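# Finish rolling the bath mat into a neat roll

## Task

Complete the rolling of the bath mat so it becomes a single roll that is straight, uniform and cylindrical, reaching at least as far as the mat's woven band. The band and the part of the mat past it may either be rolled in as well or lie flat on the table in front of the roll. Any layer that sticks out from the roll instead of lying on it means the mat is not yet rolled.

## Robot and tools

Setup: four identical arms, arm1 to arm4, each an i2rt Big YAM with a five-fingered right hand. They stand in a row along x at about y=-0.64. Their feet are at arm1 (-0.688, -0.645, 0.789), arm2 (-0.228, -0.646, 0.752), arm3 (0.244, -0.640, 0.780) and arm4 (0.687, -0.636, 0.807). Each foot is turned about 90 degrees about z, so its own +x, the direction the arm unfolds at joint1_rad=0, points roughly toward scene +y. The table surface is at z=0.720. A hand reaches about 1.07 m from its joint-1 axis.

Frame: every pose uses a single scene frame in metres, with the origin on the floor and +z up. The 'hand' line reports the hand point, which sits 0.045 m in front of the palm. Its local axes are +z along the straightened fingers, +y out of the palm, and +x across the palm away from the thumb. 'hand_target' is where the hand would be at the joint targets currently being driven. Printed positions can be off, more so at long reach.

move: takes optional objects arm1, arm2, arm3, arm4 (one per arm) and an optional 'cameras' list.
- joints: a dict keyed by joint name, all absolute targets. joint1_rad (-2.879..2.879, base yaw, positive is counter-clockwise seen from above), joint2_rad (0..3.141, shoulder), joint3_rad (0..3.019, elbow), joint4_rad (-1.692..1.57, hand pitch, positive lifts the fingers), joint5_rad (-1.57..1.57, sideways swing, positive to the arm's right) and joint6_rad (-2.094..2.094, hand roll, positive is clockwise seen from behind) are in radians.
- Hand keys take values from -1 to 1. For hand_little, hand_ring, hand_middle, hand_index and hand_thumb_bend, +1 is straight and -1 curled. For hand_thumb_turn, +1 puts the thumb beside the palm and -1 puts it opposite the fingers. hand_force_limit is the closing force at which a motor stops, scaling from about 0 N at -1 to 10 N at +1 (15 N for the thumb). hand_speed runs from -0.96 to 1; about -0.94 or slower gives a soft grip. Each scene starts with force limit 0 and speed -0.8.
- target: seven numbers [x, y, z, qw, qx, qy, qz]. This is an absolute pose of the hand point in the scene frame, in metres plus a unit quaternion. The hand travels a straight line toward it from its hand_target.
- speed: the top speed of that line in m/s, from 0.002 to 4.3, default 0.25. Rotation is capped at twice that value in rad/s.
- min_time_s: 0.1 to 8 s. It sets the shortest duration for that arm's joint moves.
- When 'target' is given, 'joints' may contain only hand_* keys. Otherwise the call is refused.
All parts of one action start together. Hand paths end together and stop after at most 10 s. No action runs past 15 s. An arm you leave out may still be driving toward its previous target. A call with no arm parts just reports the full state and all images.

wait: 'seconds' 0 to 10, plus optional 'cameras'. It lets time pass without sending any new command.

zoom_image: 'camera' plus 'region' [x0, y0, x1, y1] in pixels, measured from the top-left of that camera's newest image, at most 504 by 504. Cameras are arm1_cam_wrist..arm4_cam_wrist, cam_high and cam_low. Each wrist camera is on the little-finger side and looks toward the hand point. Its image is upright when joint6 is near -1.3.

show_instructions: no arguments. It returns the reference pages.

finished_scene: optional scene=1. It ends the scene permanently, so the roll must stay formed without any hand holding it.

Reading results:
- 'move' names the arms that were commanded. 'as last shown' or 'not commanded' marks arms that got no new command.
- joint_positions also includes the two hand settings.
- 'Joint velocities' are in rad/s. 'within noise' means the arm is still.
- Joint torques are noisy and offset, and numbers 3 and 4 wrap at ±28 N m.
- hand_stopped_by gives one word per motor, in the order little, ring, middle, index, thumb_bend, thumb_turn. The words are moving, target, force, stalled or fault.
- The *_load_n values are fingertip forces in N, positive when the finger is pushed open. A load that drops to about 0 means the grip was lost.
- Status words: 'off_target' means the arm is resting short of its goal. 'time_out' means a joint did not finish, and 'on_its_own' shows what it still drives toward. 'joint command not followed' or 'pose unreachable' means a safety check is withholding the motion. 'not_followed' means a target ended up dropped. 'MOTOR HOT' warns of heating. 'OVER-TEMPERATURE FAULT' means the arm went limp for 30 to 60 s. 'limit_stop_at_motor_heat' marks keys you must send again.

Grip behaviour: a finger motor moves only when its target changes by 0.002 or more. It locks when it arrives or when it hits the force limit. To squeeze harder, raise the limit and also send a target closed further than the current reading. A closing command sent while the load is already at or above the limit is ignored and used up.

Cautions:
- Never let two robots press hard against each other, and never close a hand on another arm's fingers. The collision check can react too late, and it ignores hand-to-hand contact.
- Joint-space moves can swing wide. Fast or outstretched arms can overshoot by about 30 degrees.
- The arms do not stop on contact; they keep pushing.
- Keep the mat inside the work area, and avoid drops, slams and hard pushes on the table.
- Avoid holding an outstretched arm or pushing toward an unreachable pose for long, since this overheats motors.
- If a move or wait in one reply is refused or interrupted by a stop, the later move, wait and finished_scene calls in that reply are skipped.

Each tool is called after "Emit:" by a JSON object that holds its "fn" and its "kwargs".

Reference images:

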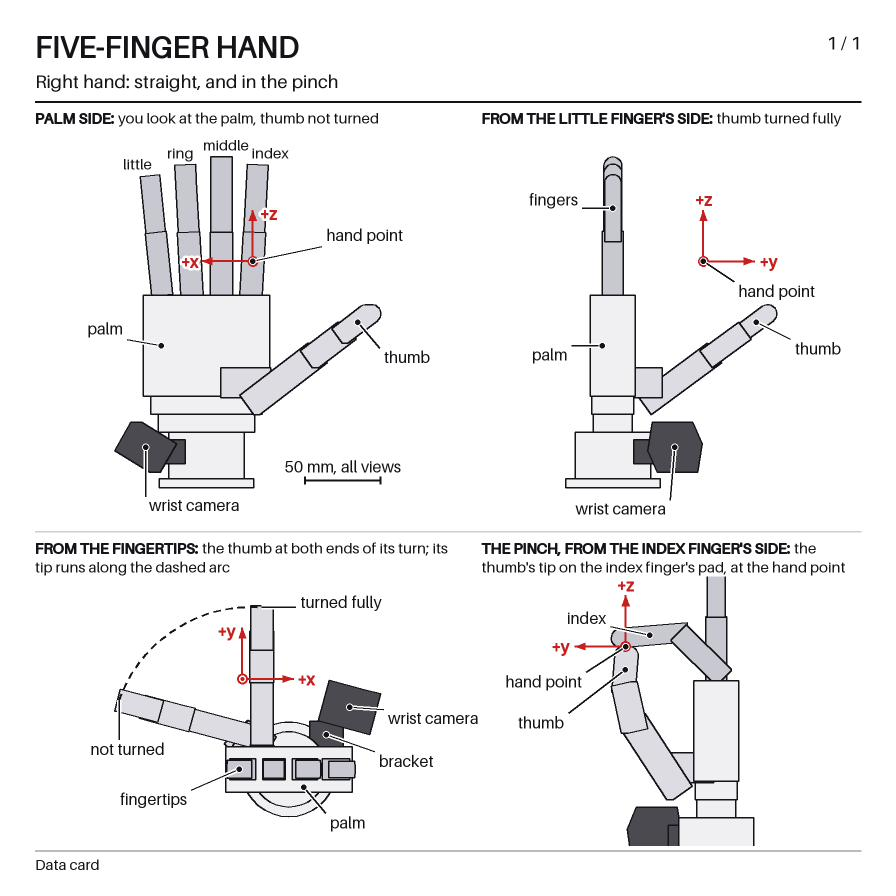

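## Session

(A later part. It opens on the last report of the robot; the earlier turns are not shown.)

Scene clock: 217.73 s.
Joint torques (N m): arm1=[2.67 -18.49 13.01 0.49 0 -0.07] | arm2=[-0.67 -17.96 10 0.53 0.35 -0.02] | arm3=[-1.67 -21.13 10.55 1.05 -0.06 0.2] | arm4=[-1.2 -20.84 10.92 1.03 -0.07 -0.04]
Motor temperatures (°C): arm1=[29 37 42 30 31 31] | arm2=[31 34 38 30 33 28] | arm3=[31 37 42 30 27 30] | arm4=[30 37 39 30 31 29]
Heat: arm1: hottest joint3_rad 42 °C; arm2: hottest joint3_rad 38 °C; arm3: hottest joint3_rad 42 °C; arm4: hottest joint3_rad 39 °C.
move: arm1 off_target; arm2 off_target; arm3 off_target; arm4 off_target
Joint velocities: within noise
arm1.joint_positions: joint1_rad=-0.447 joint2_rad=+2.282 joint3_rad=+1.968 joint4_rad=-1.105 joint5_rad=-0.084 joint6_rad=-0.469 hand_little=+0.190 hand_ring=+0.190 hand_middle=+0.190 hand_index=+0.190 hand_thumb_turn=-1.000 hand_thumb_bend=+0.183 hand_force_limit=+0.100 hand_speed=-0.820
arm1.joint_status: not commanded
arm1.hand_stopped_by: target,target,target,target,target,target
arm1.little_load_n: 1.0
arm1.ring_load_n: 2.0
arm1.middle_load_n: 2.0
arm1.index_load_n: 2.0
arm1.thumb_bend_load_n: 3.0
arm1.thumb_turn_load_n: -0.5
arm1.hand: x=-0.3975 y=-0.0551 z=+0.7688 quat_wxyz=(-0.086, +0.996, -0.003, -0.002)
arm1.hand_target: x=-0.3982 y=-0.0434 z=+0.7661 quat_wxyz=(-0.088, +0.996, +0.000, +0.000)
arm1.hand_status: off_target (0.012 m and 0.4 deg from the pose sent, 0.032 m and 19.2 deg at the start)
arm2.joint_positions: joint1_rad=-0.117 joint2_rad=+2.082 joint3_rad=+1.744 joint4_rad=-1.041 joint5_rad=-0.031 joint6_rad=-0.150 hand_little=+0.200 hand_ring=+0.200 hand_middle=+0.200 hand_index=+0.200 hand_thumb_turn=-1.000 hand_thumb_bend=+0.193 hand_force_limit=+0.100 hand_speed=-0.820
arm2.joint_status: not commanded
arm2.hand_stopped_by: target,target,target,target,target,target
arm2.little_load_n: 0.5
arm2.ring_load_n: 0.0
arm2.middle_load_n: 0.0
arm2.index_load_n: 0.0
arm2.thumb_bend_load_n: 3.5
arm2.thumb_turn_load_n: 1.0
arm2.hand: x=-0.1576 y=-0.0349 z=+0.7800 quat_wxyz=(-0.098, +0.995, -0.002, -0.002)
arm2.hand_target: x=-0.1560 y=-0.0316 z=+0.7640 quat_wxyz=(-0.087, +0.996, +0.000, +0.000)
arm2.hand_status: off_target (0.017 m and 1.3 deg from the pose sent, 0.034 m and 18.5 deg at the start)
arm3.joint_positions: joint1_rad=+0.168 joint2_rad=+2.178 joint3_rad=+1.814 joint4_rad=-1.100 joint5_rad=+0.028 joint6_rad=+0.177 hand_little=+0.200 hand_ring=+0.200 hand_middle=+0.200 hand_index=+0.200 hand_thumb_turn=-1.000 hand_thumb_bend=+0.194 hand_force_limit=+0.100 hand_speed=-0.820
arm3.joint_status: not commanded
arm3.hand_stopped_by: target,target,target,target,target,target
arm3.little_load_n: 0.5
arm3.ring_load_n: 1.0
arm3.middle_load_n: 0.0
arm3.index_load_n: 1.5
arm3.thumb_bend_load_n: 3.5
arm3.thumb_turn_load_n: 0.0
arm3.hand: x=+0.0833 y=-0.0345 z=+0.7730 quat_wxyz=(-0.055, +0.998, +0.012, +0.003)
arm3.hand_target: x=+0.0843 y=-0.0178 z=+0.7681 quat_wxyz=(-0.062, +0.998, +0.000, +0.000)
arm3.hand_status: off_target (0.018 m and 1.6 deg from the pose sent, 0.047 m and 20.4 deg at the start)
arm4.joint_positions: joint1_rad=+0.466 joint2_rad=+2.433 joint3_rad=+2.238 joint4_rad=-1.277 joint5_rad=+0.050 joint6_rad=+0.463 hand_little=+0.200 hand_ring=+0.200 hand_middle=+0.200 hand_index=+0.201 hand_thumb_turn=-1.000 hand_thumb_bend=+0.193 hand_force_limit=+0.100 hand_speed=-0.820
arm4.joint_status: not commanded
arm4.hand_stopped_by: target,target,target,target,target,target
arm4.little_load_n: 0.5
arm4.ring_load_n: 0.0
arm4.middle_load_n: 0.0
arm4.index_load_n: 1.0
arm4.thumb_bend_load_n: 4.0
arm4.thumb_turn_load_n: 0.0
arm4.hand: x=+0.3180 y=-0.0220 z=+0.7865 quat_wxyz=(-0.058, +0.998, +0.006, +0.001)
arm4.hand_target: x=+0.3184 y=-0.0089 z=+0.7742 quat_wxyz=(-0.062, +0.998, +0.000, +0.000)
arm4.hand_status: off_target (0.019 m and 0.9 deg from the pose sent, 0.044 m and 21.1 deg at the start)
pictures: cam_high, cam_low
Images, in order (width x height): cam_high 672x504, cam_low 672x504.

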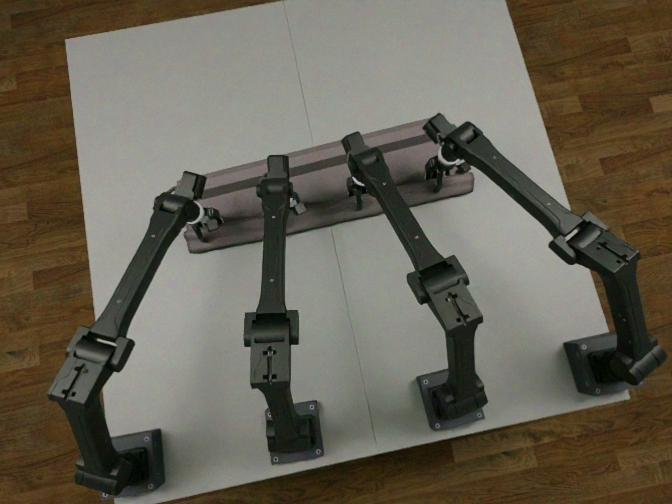

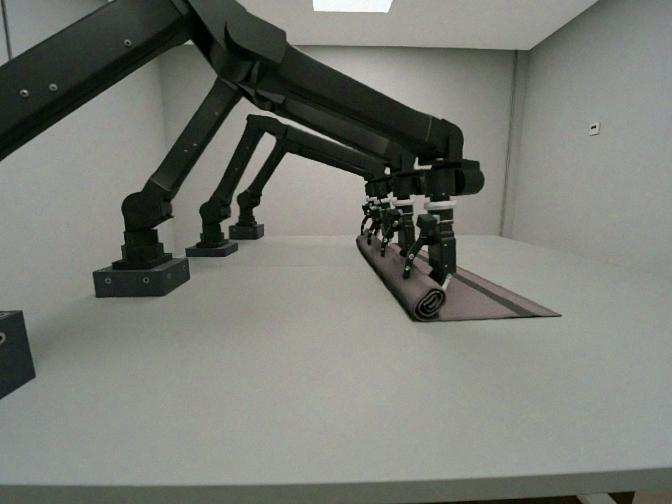

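Emit:
{"fn": "move", "kwargs": {"arm1": {"target": [-0.398, -0.043, 0.786, 0.0872, -0.9962, 0, 0], "speed": 0.06, "joints": {"hand_little": 0.28, "hand_ring": 0.28, "hand_middle": 0.28, "hand_index": 0.28}}, "arm2": {"joints": {"hand_little": 0.4, "hand_ring": 0.4, "hand_middle": 0.4, "hand_index": 0.4}}, "arm3": {"joints": {"hand_little": 0.38, "hand_ring": 0.38, "hand_middle": 0.38, "hand_index": 0.38}}, "arm4": {"joints": {"hand_little": 0.38, "hand_ring": 0.38, "hand_middle": 0.38, "hand_index": 0.38}}, "cameras": ["cam_low", "cam_high", "arm3_cam_wrist"]}}

Emit:
{"fn": "zoom_image", "kwargs": {"camera": "cam_low", "region": [300, 220, 460, 340]}}

Scene clock: 219.57 s.
Joint torques (N m): arm1=[1.44 -19.02 12.98 0.79 -0.03 0] | arm2=[-0.38 -17.14 9.88 1.2 0.36 -0.03] | arm3=[-1.73 -21.25 9.35 1.8 0.03 0.22] | arm4=[-1.67 -21.07 10.03 1.09 0.04 -0.03]
Motor temperatures (°C): arm1=[29 37 42 30 31 31] | arm2=[31 34 38 30 33 28] | arm3=[31 37 42 30 27 30] | arm4=[30 37 39 30 31 29]
Heat: arm1: hottest joint3_rad 42 °C; arm2: hottest joint3_rad 38 °C; arm3: hottest joint3_rad 42 °C; arm4: hottest joint3_rad 39 °C.
move: arm1 off_target; arm2 done; arm3 done; arm4 done
Joint velocities: within noise
arm1.joint_positions: joint1_rad=-0.447 joint2_rad=+2.283 joint3_rad=+1.989 joint4_rad=-1.146 joint5_rad=-0.083 joint6_rad=-0.469 hand_little=+0.280 hand_ring=+0.280 hand_middle=+0.280 hand_index=+0.280 hand_thumb_turn=-1.000 hand_thumb_bend=+0.182 hand_force_limit=+0.100 hand_speed=-0.820
arm1.joint_status: all done
arm1.hand_stopped_by: target,target,target,target,target,target
arm1.little_load_n: 0.0
arm1.ring_load_n: 1.0
arm1.middle_load_n: 0.5
arm1.index_load_n: 0.0
arm1.thumb_bend_load_n: 0.5
arm1.thumb_turn_load_n: 0.0
arm1.hand: x=-0.3988 y=-0.0580 z=+0.7768 quat_wxyz=(-0.077, +0.997, -0.003, -0.007)
arm1.hand_target: x=-0.3982 y=-0.0435 z=+0.7861 quat_wxyz=(-0.088, +0.996, +0.000, +0.000)
arm1.hand_status: off_target (0.018 m and 1.5 deg from the pose sent, 0.021 m and 0.5 deg at the start)
arm2.joint_positions: joint1_rad=-0.116 joint2_rad=+2.074 joint3_rad=+1.751 joint4_rad=-1.062 joint5_rad=-0.030 joint6_rad=-0.150 hand_little=+0.400 hand_ring=+0.400 hand_middle=+0.397 hand_index=+0.400 hand_thumb_turn=-1.000 hand_thumb_bend=+0.192 hand_force_limit=+0.100 hand_speed=-0.820
arm2.joint_status: all done
arm2.hand_stopped_by: target,target,target,target,target,target
arm2.little_load_n: 0.0
arm2.ring_load_n: 0.0
arm2.middle_load_n: -11.0
arm2.index_load_n: 0.0
arm2.thumb_bend_load_n: 0.0
arm2.thumb_turn_load_n: 0.0
arm2.hand: x=-0.1579 y=-0.0373 z=+0.7872 quat_wxyz=(-0.095, +0.995, -0.002, -0.002)
arm2.hand_target: x=-0.1562 y=-0.0316 z=+0.7640 quat_wxyz=(-0.087, +0.996, +0.000, +0.000)
arm2.hand_status: not commanded
arm3.joint_positions: joint1_rad=+0.168 joint2_rad=+2.178 joint3_rad=+1.831 joint4_rad=-1.118 joint5_rad=+0.026 joint6_rad=+0.177 hand_little=+0.380 hand_ring=+0.380 hand_middle=+0.377 hand_index=+0.380 hand_thumb_turn=-1.000 hand_thumb_bend=+0.192 hand_force_limit=+0.100 hand_speed=-0.820
arm3.joint_status: all done
arm3.hand_stopped_by: target,target,target,target,target,target
arm3.little_load_n: 0.0
arm3.ring_load_n: 0.0
arm3.middle_load_n: -11.5
arm3.index_load_n: 0.0
arm3.thumb_bend_load_n: 0.0
arm3.thumb_turn_load_n: 0.0
arm3.hand: x=+0.0825 y=-0.0328 z=+0.7792 quat_wxyz=(-0.054, +0.998, +0.012, +0.002)
arm3.hand_target: x=+0.0843 y=-0.0178 z=+0.7681 quat_wxyz=(-0.062, +0.998, +0.000, +0.000)
arm3.hand_status: not commanded
arm4.joint_positions: joint1_rad=+0.466 joint2_rad=+2.433 joint3_rad=+2.252 joint4_rad=-1.282 joint5_rad=+0.049 joint6_rad=+0.463 hand_little=+0.380 hand_ring=+0.380 hand_middle=+0.378 hand_index=+0.380 hand_thumb_turn=-1.000 hand_thumb_bend=+0.192 hand_force_limit=+0.100 hand_speed=-0.820
arm4.joint_status: all done
arm4.hand_stopped_by: target,target,target,target,target,target
arm4.little_load_n: 0.0
arm4.ring_load_n: 0.0
arm4.middle_load_n: -7.0
arm4.index_load_n: 0.0
arm4.thumb_bend_load_n: 0.5
arm4.thumb_turn_load_n: 0.0
arm4.hand: x=+0.3167 y=-0.0190 z=+0.7918 quat_wxyz=(-0.061, +0.998, +0.006, -0.001)
arm4.hand_target: x=+0.3186 y=-0.0088 z=+0.7741 quat_wxyz=(-0.062, +0.998, +0.000, +0.000)
arm4.hand_status: not commanded
pictures: arm3_cam_wrist, cam_high, cam_low
Images, in order (width x height): arm3_cam_wrist 672x504, cam_high 672x504, cam_low 672x504.

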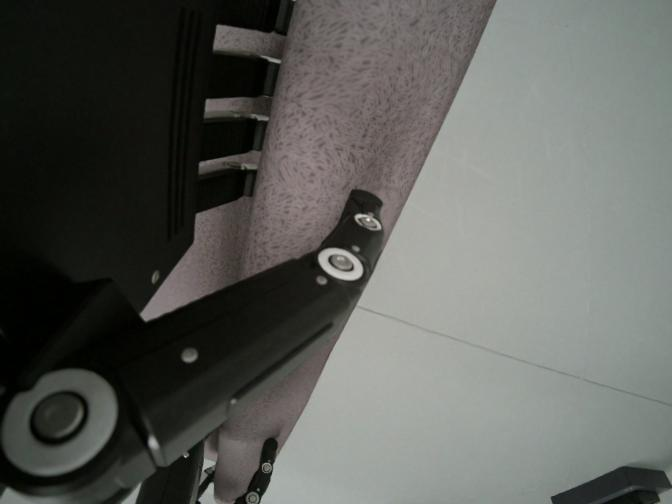

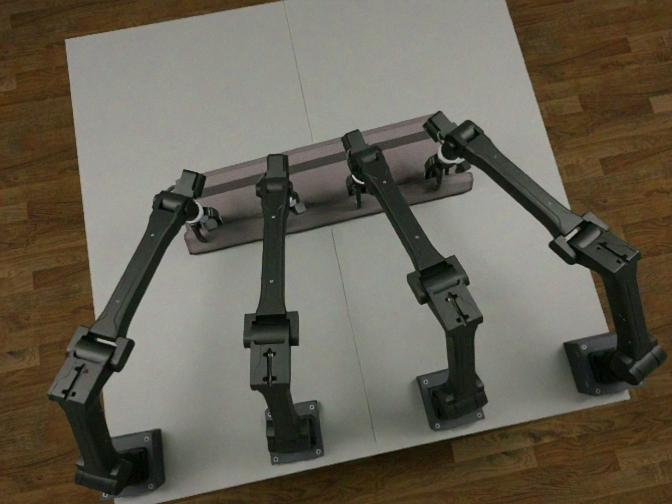

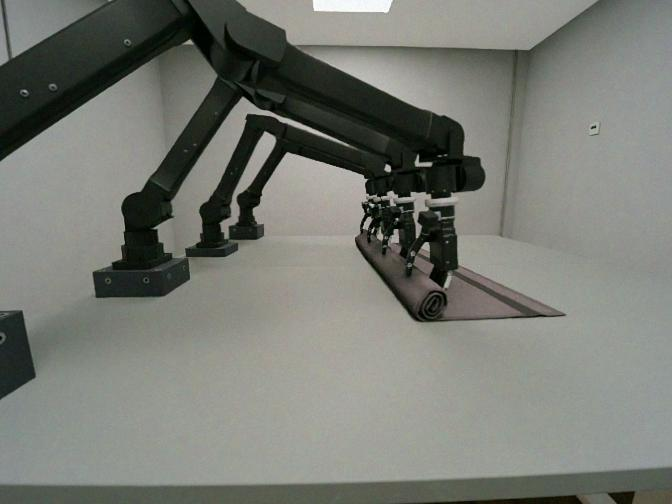

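Scaled by 3.150 from the camera's image (finer frame: 960x720).

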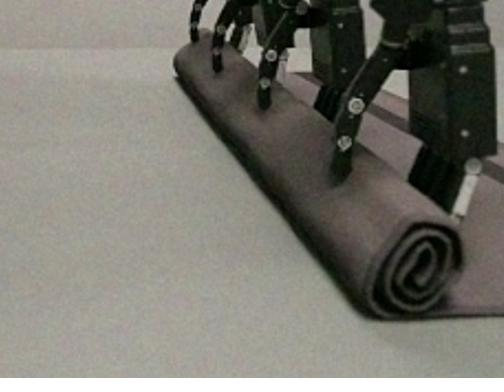

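Emit:
{"fn": "move", "kwargs": {"arm1": {"target": [-0.398, -0.043, 0.804, 0.0872, -0.9962, 0, 0], "speed": 0.06}, "arm2": {"target": [-0.156, -0.034, 0.816, 0.0872, -0.9962, 0, 0], "speed": 0.06}, "arm3": {"target": [0.084, -0.017, 0.816, 0.0610, -0.9981, 0, 0], "speed": 0.06}, "arm4": {"target": [0.318, -0.006, 0.828, 0.0610, -0.9981, 0, 0], "speed": 0.06}, "cameras": ["cam_low", "cam_high"]}}

Emit:
{"fn": "zoom_image", "kwargs": {"camera": "cam_low", "region": [300, 220, 460, 340]}}

Scene clock: 221.70 s.
Joint torques (N m): arm1=[1.96 -20.54 13.2 0.81 -0.01 -0.04] | arm2=[-0.21 -21.77 12.55 -0.1 0.17 -0.09] | arm3=[-1.73 -25.35 11.22 0.46 0.02 0.22] | arm4=[-1.26 -23.12 11.71 0.03 0.08 -0.03]
Motor temperatures (°C): arm1=[29 38 43 30 31 31] | arm2=[31 34 38 30 33 28] | arm3=[31 37 43 30 27 30] | arm4=[30 37 39 30 31 29]
Heat: arm1: hottest joint3_rad 43 °C; arm2: hottest joint3_rad 38 °C; arm3: hottest joint3_rad 43 °C; arm4: hottest joint3_rad 39 °C.
move: arm1 off_target; arm2 off_target; arm3 off_target; arm4 off_target
Joint velocities: within noise
arm1.joint_positions: joint1_rad=-0.447 joint2_rad=+2.283 joint3_rad=+2.012 joint4_rad=-1.181 joint5_rad=-0.082 joint6_rad=-0.469 hand_little=+0.280 hand_ring=+0.280 hand_middle=+0.280 hand_index=+0.280 hand_thumb_turn=-1.000 hand_thumb_bend=+0.182 hand_force_limit=+0.100 hand_speed=-0.820
arm1.joint_status: not commanded
arm1.hand_stopped_by: target,target,target,target,target,target
arm1.little_load_n: 0.0
arm1.ring_load_n: 1.0
arm1.middle_load_n: 1.5
arm1.index_load_n: 0.0
arm1.thumb_bend_load_n: 1.0
arm1.thumb_turn_load_n: 0.0
arm1.hand: x=-0.3992 y=-0.0589 z=+0.7856 quat_wxyz=(-0.071, +0.997, -0.004, -0.009)
arm1.hand_target: x=-0.3984 y=-0.0438 z=+0.8041 quat_wxyz=(-0.087, +0.996, +0.000, +0.000)
arm1.hand_status: off_target (0.024 m and 2.2 deg from the pose sent, 0.031 m and 1.5 deg at the start)
arm2.joint_positions: joint1_rad=-0.116 joint2_rad=+2.074 joint3_rad=+1.776 joint4_rad=-1.143 joint5_rad=-0.026 joint6_rad=-0.150 hand_little=+0.400 hand_ring=+0.400 hand_middle=+0.398 hand_index=+0.400 hand_thumb_turn=-1.000 hand_thumb_bend=+0.191 hand_force_limit=+0.100 hand_speed=-0.820
arm2.joint_status: not commanded
arm2.hand_stopped_by: target,target,target,target,target,target
arm2.little_load_n: 0.0
arm2.ring_load_n: 0.0
arm2.middle_load_n: 1.0
arm2.index_load_n: 0.0
arm2.thumb_bend_load_n: 0.5
arm2.thumb_turn_load_n: 0.0
arm2.hand: x=-0.1590 y=-0.0493 z=+0.7977 quat_wxyz=(-0.068, +0.998, -0.003, -0.004)
arm2.hand_target: x=-0.1562 y=-0.0348 z=+0.8160 quat_wxyz=(-0.087, +0.996, +0.000, +0.000)
arm2.hand_status: off_target (0.024 m and 2.3 deg from the pose sent, 0.029 m and 1.0 deg at the start)
arm3.joint_positions: joint1_rad=+0.168 joint2_rad=+2.178 joint3_rad=+1.860 joint4_rad=-1.187 joint5_rad=+0.026 joint6_rad=+0.177 hand_little=+0.380 hand_ring=+0.380 hand_middle=+0.378 hand_index=+0.380 hand_thumb_turn=-1.000 hand_thumb_bend=+0.192 hand_force_limit=+0.100 hand_speed=-0.820
arm3.joint_status: not commanded
arm3.hand_stopped_by: target,target,target,target,target,target
arm3.little_load_n: 0.0
arm3.ring_load_n: 0.0
arm3.middle_load_n: 0.5
arm3.index_load_n: 0.0
arm3.thumb_bend_load_n: 0.0
arm3.thumb_turn_load_n: 0.0
arm3.hand: x=+0.0839 y=-0.0397 z=+0.7909 quat_wxyz=(-0.035, +0.999, +0.012, +0.006)
arm3.hand_target: x=+0.0844 y=-0.0184 z=+0.8164 quat_wxyz=(-0.062, +0.998, +0.000, +0.000)
arm3.hand_status: off_target (0.034 m and 3.4 deg from the pose sent, 0.040 m and 1.6 deg at the start)
arm4.joint_positions: joint1_rad=+0.463 joint2_rad=+2.438 joint3_rad=+2.329 joint4_rad=-1.385 joint5_rad=+0.049 joint6_rad=+0.463 hand_little=+0.380 hand_ring=+0.380 hand_middle=+0.379 hand_index=+0.380 hand_thumb_turn=-1.000 hand_thumb_bend=+0.192 hand_force_limit=+0.100 hand_speed=-0.820
arm4.joint_status: not commanded
arm4.hand_stopped_by: target,target,target,target,target,target
arm4.little_load_n: 0.0
arm4.ring_load_n: 0.0
arm4.middle_load_n: 0.5
arm4.index_load_n: 0.0
arm4.thumb_bend_load_n: 0.0
arm4.thumb_turn_load_n: 0.0
arm4.hand: x=+0.3201 y=-0.0210 z=+0.8176 quat_wxyz=(-0.047, +0.999, +0.005, +0.006)
arm4.hand_target: x=+0.3185 y=-0.0066 z=+0.8283 quat_wxyz=(-0.062, +0.998, +0.000, +0.000)
arm4.hand_status: off_target (0.018 m and 1.8 deg from the pose sent, 0.038 m and 0.7 deg at the start)
pictures: cam_high, cam_low
Images, in order (width x height): cam_high 672x504, cam_low 672x504.

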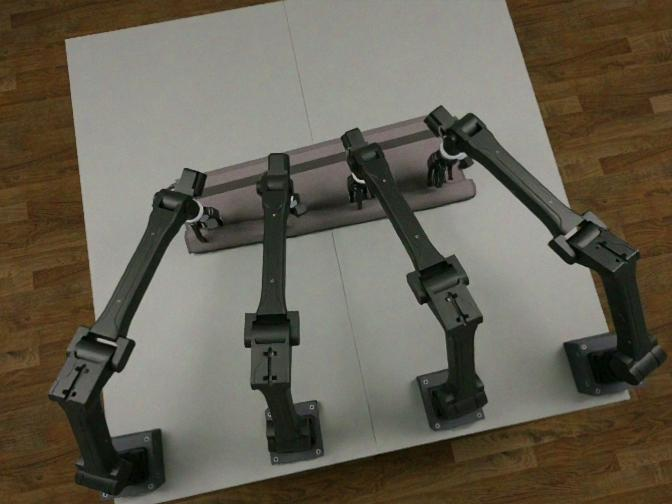

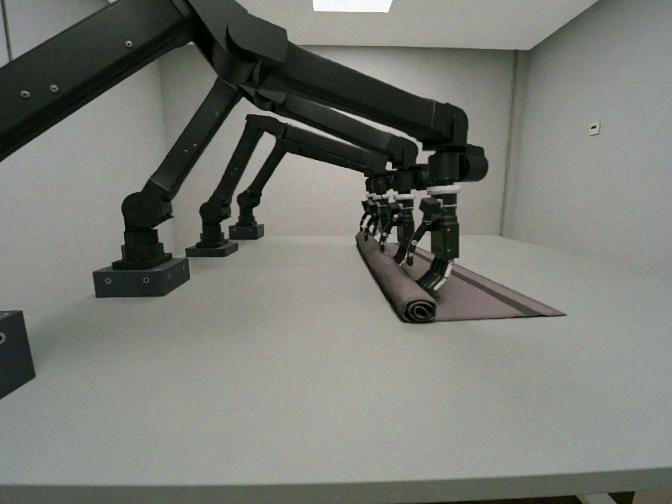

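Scaled by 3.150 from the camera's image (finer frame: 960x720).

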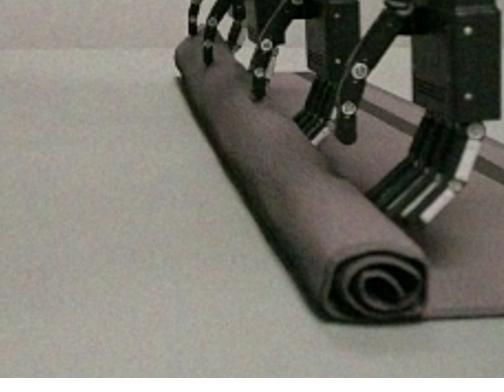

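Emit:
{"fn": "move", "kwargs": {"arm1": {"target": [-0.398, -0.050, 0.865, 0.0872, -0.9962, 0, 0], "speed": 0.12}, "arm2": {"target": [-0.156, -0.040, 0.870, 0.0872, -0.9962, 0, 0], "speed": 0.12}, "arm3": {"target": [0.084, -0.022, 0.875, 0.0872, -0.9962, 0, 0], "speed": 0.12}, "arm4": {"target": [0.318, -0.010, 0.875, 0.0872, -0.9962, 0, 0], "speed": 0.12}, "cameras": ["cam_low", "cam_high"]}}

Emit:
{"fn": "zoom_image", "kwargs": {"camera": "cam_low", "region": [340, 220, 580, 340]}}

Emit:
{"fn": "zoom_image", "kwargs": {"camera": "cam_high", "region": [140, 80, 500, 280]}}

Scene clock: 225.83 s.
Joint torques (N m): arm1=[1.55 -19.08 12.85 0.85 -0.12 -0.07] | arm2=[-1.08 -20.84 12.49 0.47 0.14 -0.08] | arm3=[-1.26 -26.05 11.22 0.55 0.15 0.22] | arm4=[-0.67 -24.29 9.96 0.25 0.05 0.01]
Motor temperatures (°C): arm1=[29 38 44 30 31 31] | arm2=[31 34 39 30 33 28] | arm3=[31 37 43 30 27 30] | arm4=[30 37 39 30 31 29]
Heat: arm1: hottest joint3_rad 44 °C; arm2: hottest joint3_rad 39 °C; arm3: hottest joint3_rad 43 °C; arm4: hottest joint3_rad 39 °C.
move: arm1 off_target; arm2 off_target; arm3 off_target; arm4 off_target
Joint velocities: within noise
arm1.joint_positions: joint1_rad=-0.447 joint2_rad=+2.214 joint3_rad=+2.087 joint4_rad=-1.305 joint5_rad=-0.079 joint6_rad=-0.469 hand_little=+0.280 hand_ring=+0.280 hand_middle=+0.280 hand_index=+0.280 hand_thumb_turn=-1.000 hand_thumb_bend=+0.182 hand_force_limit=+0.100 hand_speed=-0.820
arm1.joint_status: not commanded
arm1.hand_stopped_by: target,target,target,target,target,target
arm1.little_load_n: 0.0
arm1.ring_load_n: 0.0
arm1.middle_load_n: 0.5
arm1.index_load_n: 0.0
arm1.thumb_bend_load_n: 0.0
arm1.thumb_turn_load_n: 0.0
arm1.hand: x=-0.3991 y=-0.0598 z=+0.8591 quat_wxyz=(-0.080, +0.997, -0.003, -0.003)
arm1.hand_target: x=-0.3981 y=-0.0504 z=+0.8650 quat_wxyz=(-0.087, +0.996, +0.000, +0.000)
arm1.hand_status: off_target (0.011 m and 1.0 deg from the pose sent, 0.080 m and 2.2 deg at the start)
arm2.joint_positions: joint1_rad=-0.116 joint2_rad=+2.034 joint3_rad=+1.848 joint4_rad=-1.262 joint5_rad=-0.026 joint6_rad=-0.150 hand_little=+0.400 hand_ring=+0.400 hand_middle=+0.398 hand_index=+0.400 hand_thumb_turn=-1.000 hand_thumb_bend=+0.191 hand_force_limit=+0.100 hand_speed=-0.820
arm2.joint_status: not commanded
arm2.hand_stopped_by: target,target,target,target,target,target
arm2.little_load_n: 0.0
arm2.ring_load_n: 0.0
arm2.middle_load_n: 0.0
arm2.index_load_n: 0.0
arm2.thumb_bend_load_n: 0.0
arm2.thumb_turn_load_n: 0.0
arm2.hand: x=-0.1595 y=-0.0533 z=+0.8486 quat_wxyz=(-0.064, +0.998, -0.003, -0.005)
arm2.hand_target: x=-0.1562 y=-0.0409 z=+0.8702 quat_wxyz=(-0.087, +0.996, +0.000, +0.000)
arm2.hand_status: off_target (0.025 m and 2.7 deg from the pose sent, 0.073 m and 2.3 deg at the start)
arm3.joint_positions: joint1_rad=+0.168 joint2_rad=+2.100 joint3_rad=+1.867 joint4_rad=-1.233 joint5_rad=+0.033 joint6_rad=+0.180 hand_little=+0.380 hand_ring=+0.380 hand_middle=+0.378 hand_index=+0.380 hand_thumb_turn=-1.000 hand_thumb_bend=+0.192 hand_force_limit=+0.100 hand_speed=-0.820
arm3.joint_status: not commanded
arm3.hand_stopped_by: target,target,target,target,target,target
arm3.little_load_n: 0.0
arm3.ring_load_n: 0.0
arm3.middle_load_n: 0.0
arm3.index_load_n: 0.0
arm3.thumb_bend_load_n: 0.0
arm3.thumb_turn_load_n: 0.0
arm3.hand: x=+0.0856 y=-0.0418 z=+0.8413 quat_wxyz=(-0.055, +0.998, +0.010, +0.006)
arm3.hand_target: x=+0.0844 y=-0.0237 z=+0.8751 quat_wxyz=(-0.088, +0.996, +0.000, +0.000)
arm3.hand_status: off_target (0.039 m and 4.0 deg from the pose sent, 0.086 m and 6.2 deg at the start)
arm4.joint_positions: joint1_rad=+0.463 joint2_rad=+2.387 joint3_rad=+2.329 joint4_rad=-1.396 joint5_rad=+0.073 joint6_rad=+0.463 hand_little=+0.380 hand_ring=+0.380 hand_middle=+0.379 hand_index=+0.380 hand_thumb_turn=-1.000 hand_thumb_bend=+0.192 hand_force_limit=+0.100 hand_speed=-0.820
arm4.joint_status: not commanded
arm4.hand_stopped_by: target,target,target,target,target,target
arm4.little_load_n: 0.0
arm4.ring_load_n: 0.5
arm4.middle_load_n: 0.0
arm4.index_load_n: 0.0
arm4.thumb_bend_load_n: 0.0
arm4.thumb_turn_load_n: 0.0
arm4.hand: x=+0.3232 y=-0.0169 z=+0.8525 quat_wxyz=(-0.070, +0.997, +0.004, +0.008)
arm4.hand_target: x=+0.3184 y=-0.0105 z=+0.8751 quat_wxyz=(-0.087, +0.996, +0.000, +0.000)
arm4.hand_status: off_target (0.024 m and 2.2 deg from the pose sent, 0.059 m and 4.7 deg at the start)
pictures: cam_high, cam_low
Images, in order (width x height): cam_high 672x504, cam_low 672x504.

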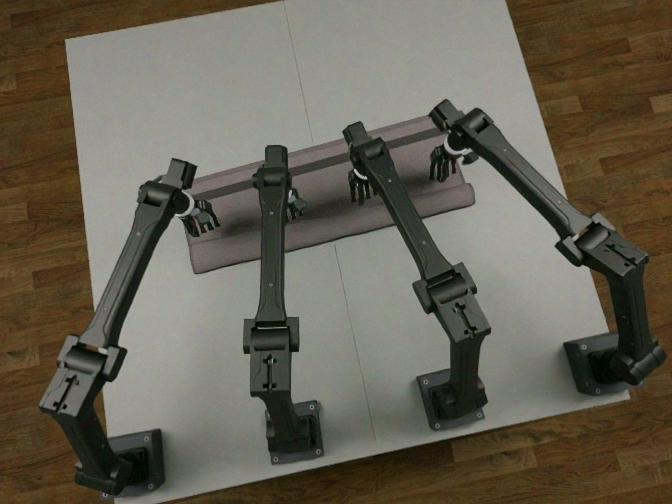

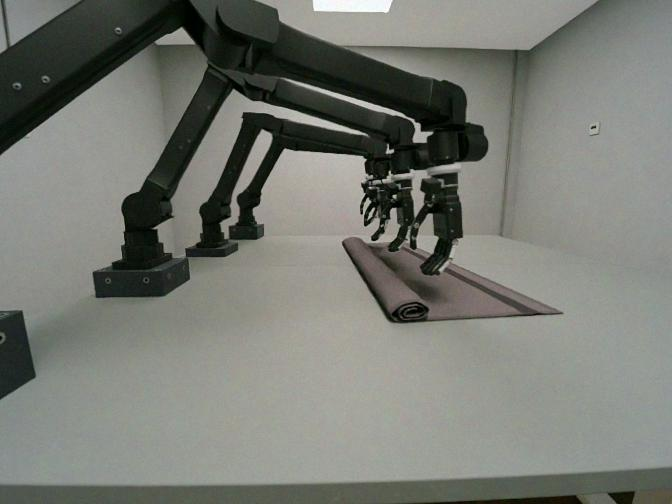

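Scaled by 2.100 from the camera's image (finer frame: 960x720).

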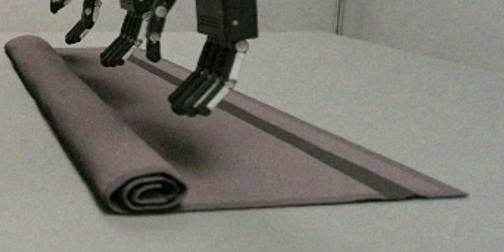

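Scaled by 1.400 from the camera's image (finer frame: 960x720).

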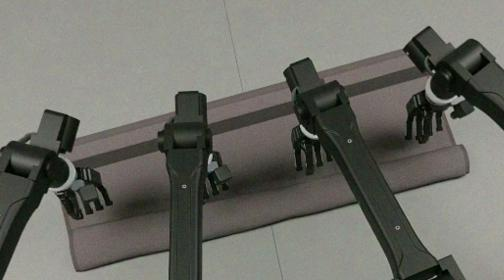

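Emit:
{"fn": "move", "kwargs": {"arm1": {"target": [-0.398, -0.147, 0.835, 0.6561, -0.7547, 0, 0], "speed": 0.3, "joints": {"hand_speed": -0.4, "hand_little": 1, "hand_ring": 1, "hand_middle": 1, "hand_index": 1, "hand_thumb_bend": 1, "hand_thumb_turn": 1}}, "arm2": {"target": [-0.160, -0.135, 0.835, 0.6561, -0.7547, 0, 0], "speed": 0.3, "joints": {"hand_speed": -0.4, "hand_little": 1, "hand_ring": 1, "hand_middle": 1, "hand_index": 1, "hand_thumb_bend": 1, "hand_thumb_turn": 1}}, "arm3": {"target": [0.084, -0.122, 0.835, 0.6561, -0.7547, 0, 0], "speed": 0.3, "joints": {"hand_speed": -0.4, "hand_little": 1, "hand_ring": 1, "hand_middle": 1, "hand_index": 1, "hand_thumb_bend": 1, "hand_thumb_turn": 1}}, "arm4": {"target": [0.318, -0.110, 0.845, 0.6561, -0.7547, 0, 0], "speed": 0.3, "joints": {"hand_speed": -0.4, "hand_little": 1, "hand_ring": 1, "hand_middle": 1, "hand_index": 1, "hand_thumb_bend": 1, "hand_thumb_turn": 1}}, "cameras": ["cam_low", "cam_high"]}}

Emit:
{"fn": "zoom_image", "kwargs": {"camera": "cam_low", "region": [300, 220, 460, 340]}}

Emit:
{"fn": "zoom_image", "kwargs": {"camera": "cam_high", "region": [140, 80, 500, 320]}}

Scene clock: 233.13 s.
Joint torques (N m): arm1=[0.21 -10.64 5.93 2.8 -0.28 -0.01] | arm2=[-1.44 -9.76 5.53 2.14 -0.08 0.08] | arm3=[0.26 -11.4 4.16 3.7 0.14 -0.1] | arm4=[0.09 -13.8 4.3 3.25 0.02 -0.17]
Motor temperatures (°C): arm1=[29 38 43 30 31 31] | arm2=[31 34 39 30 33 28] | arm3=[31 38 42 30 27 30] | arm4=[30 37 39 30 31 29]
Heat: arm1: hottest joint3_rad 43 °C; arm2: hottest joint3_rad 39 °C; arm3: hottest joint3_rad 42 °C; arm4: hottest joint3_rad 39 °C.
move: arm1 off_target; arm2 done; arm3 done; arm4 done
Joint velocities: within noise
arm1.joint_positions: joint1_rad=-0.752 joint2_rad=+1.811 joint3_rad=+0.793 joint4_rad=+0.838 joint5_rad=-0.782 joint6_rad=-0.149 hand_little=+1.000 hand_ring=+1.000 hand_middle=+1.000 hand_index=+1.000 hand_thumb_turn=+1.000 hand_thumb_bend=+1.000 hand_force_limit=+0.100 hand_speed=-0.400
arm1.joint_status: all done
arm1.hand_stopped_by: target,target,target,target,target,target
arm1.little_load_n: 0.0
arm1.ring_load_n: 0.0
arm1.middle_load_n: 0.0
arm1.index_load_n: -0.5
arm1.thumb_bend_load_n: 0.0
arm1.thumb_turn_load_n: -0.5
arm1.hand: x=-0.3983 y=-0.1415 z=+0.8476 quat_wxyz=(-0.660, +0.751, +0.010, +0.006)
arm1.hand_target: x=-0.3981 y=-0.1471 z=+0.8352 quat_wxyz=(-0.656, +0.755, +0.000, +0.000)
arm1.hand_status: off_target (0.014 m and 1.5 deg from the pose sent, 0.091 m and 72.9 deg at the start)
arm2.joint_positions: joint1_rad=-0.241 joint2_rad=+1.534 joint3_rad=+0.494 joint4_rad=+0.882 joint5_rad=-0.284 joint6_rad=-0.055 hand_little=+1.000 hand_ring=+1.000 hand_middle=+1.000 hand_index=+1.000 hand_thumb_turn=+1.000 hand_thumb_bend=+1.000 hand_force_limit=+0.100 hand_speed=-0.400
arm2.joint_status: all done
arm2.hand_stopped_by: target,target,target,target,target,target
arm2.little_load_n: 0.0
arm2.ring_load_n: 0.0
arm2.middle_load_n: -0.5
arm2.index_load_n: 0.0
arm2.thumb_bend_load_n: 0.0
arm2.thumb_turn_load_n: -0.5
arm2.hand: x=-0.1629 y=-0.1349 z=+0.8347 quat_wxyz=(-0.653, +0.758, +0.005, +0.001)
arm2.hand_target: x=-0.1600 y=-0.1351 z=+0.8349 quat_wxyz=(-0.656, +0.755, +0.000, +0.000)
arm2.hand_status: done (0.003 m and 0.8 deg from the pose sent, 0.083 m and 74.6 deg at the start)
arm3.joint_positions: joint1_rad=+0.322 joint2_rad=+1.657 joint3_rad=+0.530 joint4_rad=+0.966 joint5_rad=+0.365 joint6_rad=+0.069 hand_little=+1.000 hand_ring=+1.000 hand_middle=+1.000 hand_index=+1.000 hand_thumb_turn=+1.000 hand_thumb_bend=+1.000 hand_force_limit=+0.100 hand_speed=-0.400
arm3.joint_status: all done
arm3.hand_stopped_by: target,target,target,target,target,target
arm3.little_load_n: 0.0
arm3.ring_load_n: 0.0
arm3.middle_load_n: 0.0
arm3.index_load_n: 0.0
arm3.thumb_bend_load_n: 0.0
arm3.thumb_turn_load_n: 0.0
arm3.hand: x=+0.0896 y=-0.1201 z=+0.8362 quat_wxyz=(-0.652, +0.758, -0.009, +0.000)
arm3.hand_target: x=+0.0840 y=-0.1221 z=+0.8351 quat_wxyz=(-0.656, +0.755, +0.000, +0.000)
arm3.hand_status: done (0.006 m and 1.2 deg from the pose sent, 0.081 m and 75.7 deg at the start)
arm4.joint_positions: joint1_rad=+0.761 joint2_rad=+1.894 joint3_rad=+0.889 joint4_rad=+0.804 joint5_rad=+0.768 joint6_rad=+0.153 hand_little=+1.000 hand_ring=+1.000 hand_middle=+1.000 hand_index=+1.000 hand_thumb_turn=+1.000 hand_thumb_bend=+1.000 hand_force_limit=+0.100 hand_speed=-0.400
arm4.joint_status: all done
arm4.hand_stopped_by: target,target,target,target,target,target
arm4.little_load_n: 0.0
arm4.ring_load_n: 0.0
arm4.middle_load_n: 0.0
arm4.index_load_n: 0.0
arm4.thumb_bend_load_n: 0.0
arm4.thumb_turn_load_n: 0.0
arm4.hand: x=+0.3178 y=-0.1062 z=+0.8522 quat_wxyz=(-0.656, +0.755, -0.006, -0.002)
arm4.hand_target: x=+0.3181 y=-0.1099 z=+0.8451 quat_wxyz=(-0.656, +0.755, +0.000, +0.000)
arm4.hand_status: done (0.008 m and 0.7 deg from the pose sent, 0.094 m and 73.9 deg at the start)
pictures: cam_high, cam_low
Images, in order (width x height): cam_high 672x504, cam_low 672x504.

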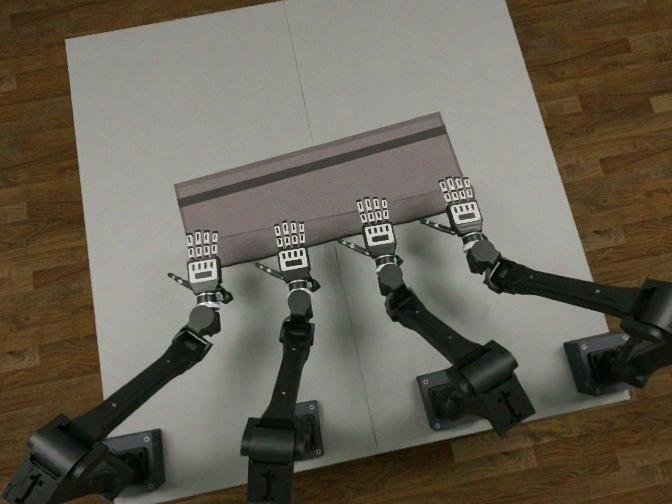

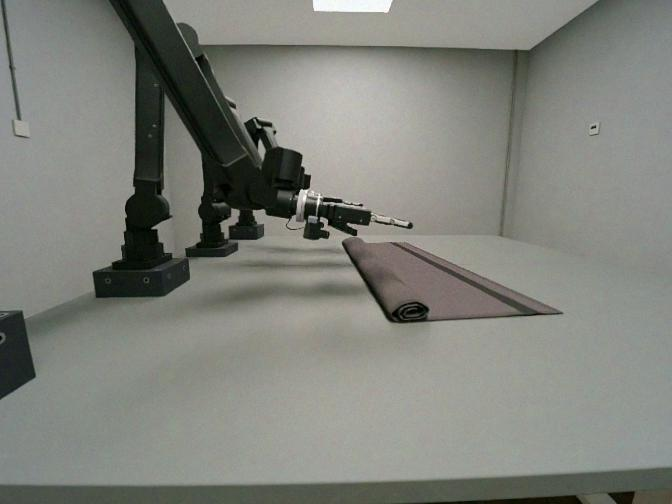

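Scaled by 3.150 from the camera's image (finer frame: 960x720).

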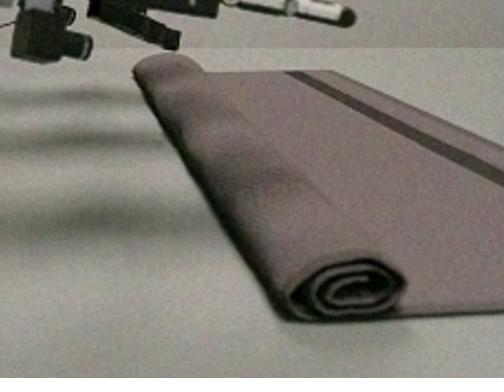

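Scaled by 1.400 from the camera's image (finer frame: 960x720).

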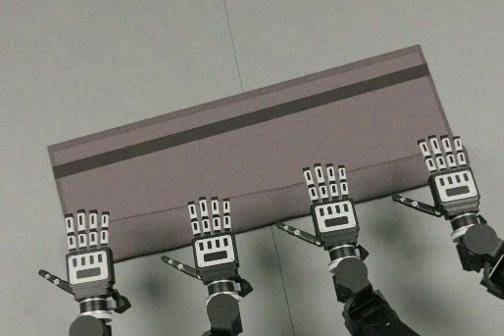

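Emit:
{"fn": "move", "kwargs": {"arm1": {"target": [-0.398, -0.150, 0.735, 0.6293, -0.7771, 0, 0], "speed": 0.1}, "arm2": {"target": [-0.160, -0.138, 0.730, 0.6293, -0.7771, 0, 0], "speed": 0.1}, "arm3": {"target": [0.084, -0.125, 0.730, 0.6293, -0.7771, 0, 0], "speed": 0.1}, "arm4": {"target": [0.318, -0.113, 0.741, 0.6293, -0.7771, 0, 0], "speed": 0.1}, "cameras": ["cam_low", "cam_high"]}}

Emit:
{"fn": "zoom_image", "kwargs": {"camera": "cam_low", "region": [280, 220, 460, 340]}}

Scene clock: 235.60 s.
Joint torques (N m): arm1=[0.62 -11.05 6.08 2.65 -0.12 -0.1] | arm2=[-1.67 -11.28 4.04 1.99 0.11 -0.1] | arm3=[-0.09 -13.27 3.79 3.64 0.07 0.18] | arm4=[-0.79 -14.8 5.14 2.93 0.09 0.03]
Motor temperatures (°C): arm1=[29 38 43 30 31 31] | arm2=[31 34 39 30 33 28] | arm3=[31 38 42 30 27 30] | arm4=[29 37 38 30 31 29]
Heat: arm1: hottest joint3_rad 43 °C; arm2: hottest joint3_rad 39 °C; arm3: hottest joint3_rad 42 °C; arm4: hottest joint3_rad 38 °C.
move: arm1 done; arm2 done; arm3 off_target; arm4 off_target
Joint velocities: within noise
arm1.joint_positions: joint1_rad=-0.752 joint2_rad=+2.050 joint3_rad=+0.793 joint4_rad=+0.953 joint5_rad=-0.771 joint6_rad=-0.197 hand_little=+1.000 hand_ring=+1.000 hand_middle=+1.000 hand_index=+1.000 hand_thumb_turn=+1.000 hand_thumb_bend=+1.000 hand_force_limit=+0.100 hand_speed=-0.400
arm1.joint_status: not commanded
arm1.hand_stopped_by: target,target,target,target,target,target
arm1.little_load_n: 0.0
arm1.ring_load_n: -0.5
arm1.middle_load_n: 0.0
arm1.index_load_n: 0.0
arm1.thumb_bend_load_n: 0.0
arm1.thumb_turn_load_n: 0.0
arm1.hand: x=-0.4058 y=-0.1541 z=+0.7386 quat_wxyz=(-0.626, +0.780, -0.004, -0.008)
arm1.hand_target: x=-0.3980 y=-0.1502 z=+0.7352 quat_wxyz=(-0.629, +0.777, +0.000, +0.000)
arm1.hand_status: done (0.010 m and 1.1 deg from the pose sent, 0.113 m and 4.8 deg at the start)
arm2.joint_positions: joint1_rad=-0.241 joint2_rad=+1.881 joint3_rad=+0.485 joint4_rad=+1.155 joint5_rad=-0.281 joint6_rad=-0.056 hand_little=+1.000 hand_ring=+1.000 hand_middle=+1.000 hand_index=+1.000 hand_thumb_turn=+1.000 hand_thumb_bend=+1.000 hand_force_limit=+0.100 hand_speed=-0.400
arm2.joint_status: not commanded
arm2.hand_stopped_by: target,target,target,target,target,target
arm2.little_load_n: 0.0
arm2.ring_load_n: 0.0
arm2.middle_load_n: 0.0
arm2.index_load_n: 0.5
arm2.thumb_bend_load_n: 0.0
arm2.thumb_turn_load_n: 0.0
arm2.hand: x=-0.1654 y=-0.1440 z=+0.7272 quat_wxyz=(-0.622, +0.783, -0.003, -0.007)
arm2.hand_target: x=-0.1599 y=-0.1381 z=+0.7302 quat_wxyz=(-0.629, +0.777, +0.000, +0.000)
arm2.hand_status: done (0.009 m and 1.4 deg from the pose sent, 0.105 m and 3.6 deg at the start)
arm3.joint_positions: joint1_rad=+0.322 joint2_rad=+1.995 joint3_rad=+0.530 joint4_rad=+1.199 joint5_rad=+0.359 joint6_rad=+0.069 hand_little=+1.000 hand_ring=+1.000 hand_middle=+1.000 hand_index=+1.000 hand_thumb_turn=+1.000 hand_thumb_bend=+1.000 hand_force_limit=+0.100 hand_speed=-0.400
arm3.joint_status: not commanded
arm3.hand_stopped_by: target,target,target,target,target,target
arm3.little_load_n: 0.0
arm3.ring_load_n: 0.0
arm3.middle_load_n: 0.0
arm3.index_load_n: 0.0
arm3.thumb_bend_load_n: -0.5
arm3.thumb_turn_load_n: 0.0
arm3.hand: x=+0.0947 y=-0.1373 z=+0.7209 quat_wxyz=(-0.614, +0.789, +0.005, +0.012)
arm3.hand_target: x=+0.0841 y=-0.1257 z=+0.7302 quat_wxyz=(-0.629, +0.777, +0.000, +0.000)
arm3.hand_status: off_target (0.019 m and 2.7 deg from the pose sent, 0.106 m and 3.5 deg at the start)
arm4.joint_positions: joint1_rad=+0.761 joint2_rad=+2.126 joint3_rad=+0.889 joint4_rad=+0.909 joint5_rad=+0.752 joint6_rad=+0.199 hand_little=+1.000 hand_ring=+1.000 hand_middle=+1.000 hand_index=+1.000 hand_thumb_turn=+1.000 hand_thumb_bend=+1.000 hand_force_limit=+0.100 hand_speed=-0.400
arm4.joint_status: not commanded
arm4.hand_stopped_by: target,target,target,target,target,target
arm4.little_load_n: 0.0
arm4.ring_load_n: -0.5
arm4.middle_load_n: 0.0
arm4.index_load_n: 0.0
arm4.thumb_bend_load_n: 0.0
arm4.thumb_turn_load_n: -0.5
arm4.hand: x=+0.3276 y=-0.1217 z=+0.7348 quat_wxyz=(-0.620, +0.785, +0.010, +0.012)
arm4.hand_target: x=+0.3183 y=-0.1133 z=+0.7413 quat_wxyz=(-0.629, +0.777, +0.000, +0.000)
arm4.hand_status: off_target (0.014 m and 2.3 deg from the pose sent, 0.111 m and 4.1 deg at the start)
pictures: cam_high, cam_low
Images, in order (width x height): cam_high 672x504, cam_low 672x504.

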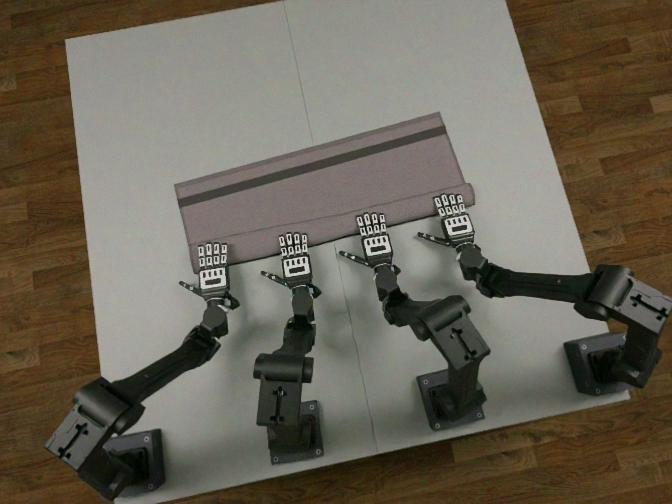

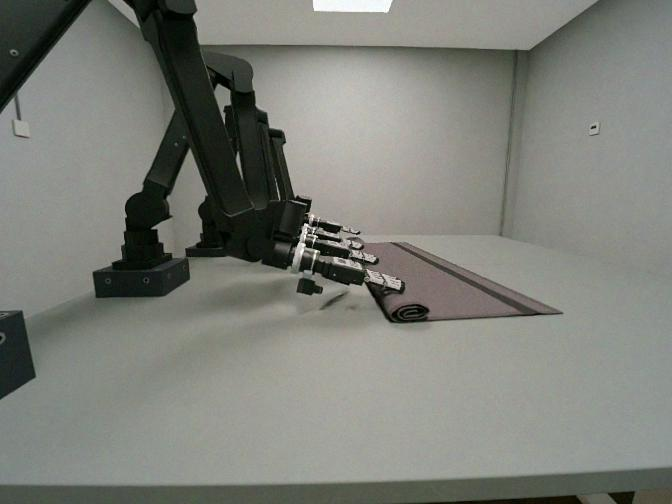

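Scaled by 2.800 from the camera's image (finer frame: 960x720).

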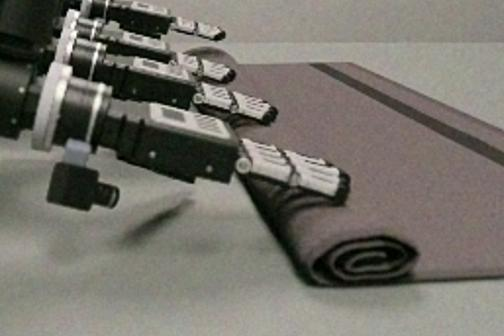

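Emit:
{"fn": "move", "kwargs": {"arm1": {"target": [-0.398, -0.150, 0.722, 0.6293, -0.7771, 0, 0], "speed": 0.06}, "arm2": {"target": [-0.160, -0.138, 0.717, 0.6293, -0.7771, 0, 0], "speed": 0.06}, "arm3": {"target": [0.084, -0.122, 0.720, 0.6293, -0.7771, 0, 0], "speed": 0.06}, "arm4": {"target": [0.318, -0.110, 0.730, 0.6293, -0.7771, 0, 0], "speed": 0.06}, "cameras": ["cam_low"]}}

Emit:
{"fn": "zoom_image", "kwargs": {"camera": "cam_low", "region": [280, 220, 460, 340]}}

Scene clock: 237.27 s.
Joint torques (N m): arm1=[0.97 -11.22 6.05 2.66 -0.11 -0.06] | arm2=[-1.26 -10.46 3.77 1.65 0.05 -0.14] | arm3=[-0.32 -12.98 3.49 3.49 0.02 0.17] | arm4=[-0.67 -14.15 5.44 2.95 -0.01 -0.02]
Motor temperatures (°C): arm1=[29 38 42 30 31 31] | arm2=[31 34 38 30 33 28] | arm3=[31 38 42 30 27 30] | arm4=[29 37 38 30 31 29]
Heat: arm1: hottest joint3_rad 42 °C; arm2: hottest joint3_rad 38 °C; arm3: hottest joint3_rad 42 °C; arm4: hottest joint3_rad 38 °C.
move: arm1 off_target; arm2 done; arm3 off_target; arm4 off_target
Joint velocities: within noise
arm1.joint_positions: joint1_rad=-0.752 joint2_rad=+2.085 joint3_rad=+0.797 joint4_rad=+0.984 joint5_rad=-0.771 joint6_rad=-0.198 hand_little=+1.000 hand_ring=+1.000 hand_middle=+1.000 hand_index=+1.000 hand_thumb_turn=+1.000 hand_thumb_bend=+1.000 hand_force_limit=+0.100 hand_speed=-0.400
arm1.joint_status: not commanded
arm1.hand_stopped_by: target,target,target,target,target,target
arm1.little_load_n: 0.0
arm1.ring_load_n: 0.0
arm1.middle_load_n: -0.5
arm1.index_load_n: 0.0
arm1.thumb_bend_load_n: 0.0
arm1.thumb_turn_load_n: 0.0
arm1.hand: x=-0.4065 y=-0.1549 z=+0.7262 quat_wxyz=(-0.626, +0.780, -0.003, -0.008)
arm1.hand_target: x=-0.3981 y=-0.1503 z=+0.7222 quat_wxyz=(-0.629, +0.777, +0.000, +0.000)
arm1.hand_status: off_target (0.011 m and 1.1 deg from the pose sent, 0.019 m and 1.2 deg at the start)
arm2.joint_positions: joint1_rad=-0.241 joint2_rad=+1.924 joint3_rad=+0.490 joint4_rad=+1.217 joint5_rad=-0.281 joint6_rad=-0.056 hand_little=+1.000 hand_ring=+1.000 hand_middle=+1.000 hand_index=+1.000 hand_thumb_turn=+1.000 hand_thumb_bend=+1.000 hand_force_limit=+0.100 hand_speed=-0.400
arm2.joint_status: not commanded
arm2.hand_stopped_by: target,target,target,target,target,target
arm2.little_load_n: 0.0
arm2.ring_load_n: 0.0
arm2.middle_load_n: 0.0
arm2.index_load_n: 0.0
arm2.thumb_bend_load_n: 0.0
arm2.thumb_turn_load_n: 0.0
arm2.hand: x=-0.1646 y=-0.1410 z=+0.7227 quat_wxyz=(-0.631, +0.776, -0.001, -0.005)
arm2.hand_target: x=-0.1600 y=-0.1381 z=+0.7171 quat_wxyz=(-0.629, +0.777, +0.000, +0.000)
arm2.hand_status: done (0.008 m and 0.6 deg from the pose sent, 0.013 m and 1.4 deg at the start)
arm3.joint_positions: joint1_rad=+0.322 joint2_rad=+2.028 joint3_rad=+0.548 joint4_rad=+1.227 joint5_rad=+0.358 joint6_rad=+0.069 hand_little=+1.000 hand_ring=+1.000 hand_middle=+1.000 hand_index=+1.000 hand_thumb_turn=+1.000 hand_thumb_bend=+1.000 hand_force_limit=+0.100 hand_speed=-0.400
arm3.joint_status: not commanded
arm3.hand_stopped_by: target,target,target,target,target,target
arm3.little_load_n: 0.5
arm3.ring_load_n: 0.0
arm3.middle_load_n: 0.0
arm3.index_load_n: 0.0
arm3.thumb_bend_load_n: 0.0
arm3.thumb_turn_load_n: 0.0
arm3.hand: x=+0.0923 y=-0.1315 z=+0.7162 quat_wxyz=(-0.619, +0.786, +0.004, +0.010)
arm3.hand_target: x=+0.0840 y=-0.1224 z=+0.7202 quat_wxyz=(-0.629, +0.777, +0.000, +0.000)
arm3.hand_status: off_target (0.013 m and 2.0 deg from the pose sent, 0.019 m and 2.7 deg at the start)
arm4.joint_positions: joint1_rad=+0.761 joint2_rad=+2.148 joint3_rad=+0.897 joint4_rad=+0.934 joint5_rad=+0.751 joint6_rad=+0.199 hand_little=+1.000 hand_ring=+1.000 hand_middle=+1.000 hand_index=+1.000 hand_thumb_turn=+1.000 hand_thumb_bend=+1.000 hand_force_limit=+0.100 hand_speed=-0.400
arm4.joint_status: not commanded
arm4.hand_stopped_by: target,target,target,target,target,target
arm4.little_load_n: 0.0
arm4.ring_load_n: 0.0
arm4.middle_load_n: 0.0
arm4.index_load_n: 0.0
arm4.thumb_bend_load_n: 0.0
arm4.thumb_turn_load_n: 0.0
arm4.hand: x=+0.3256 y=-0.1202 z=+0.7296 quat_wxyz=(-0.623, +0.782, +0.008, +0.009)
arm4.hand_target: x=+0.3183 y=-0.1103 z=+0.7302 quat_wxyz=(-0.629, +0.777, +0.000, +0.000)
arm4.hand_status: off_target (0.013 m and 1.7 deg from the pose sent, 0.016 m and 2.3 deg at the start)
Images, in order (width x height): cam_low 672x504.

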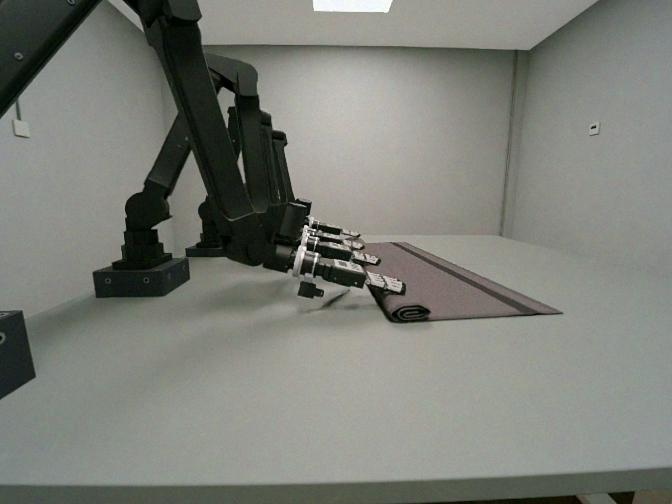

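Scaled by 2.800 from the camera's image (finer frame: 960x720).

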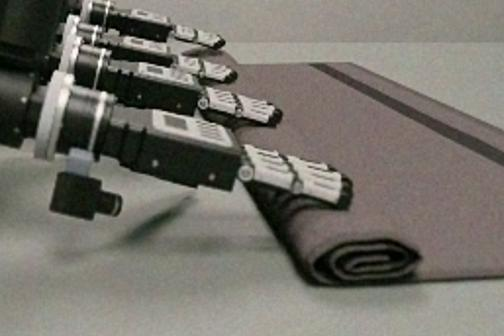

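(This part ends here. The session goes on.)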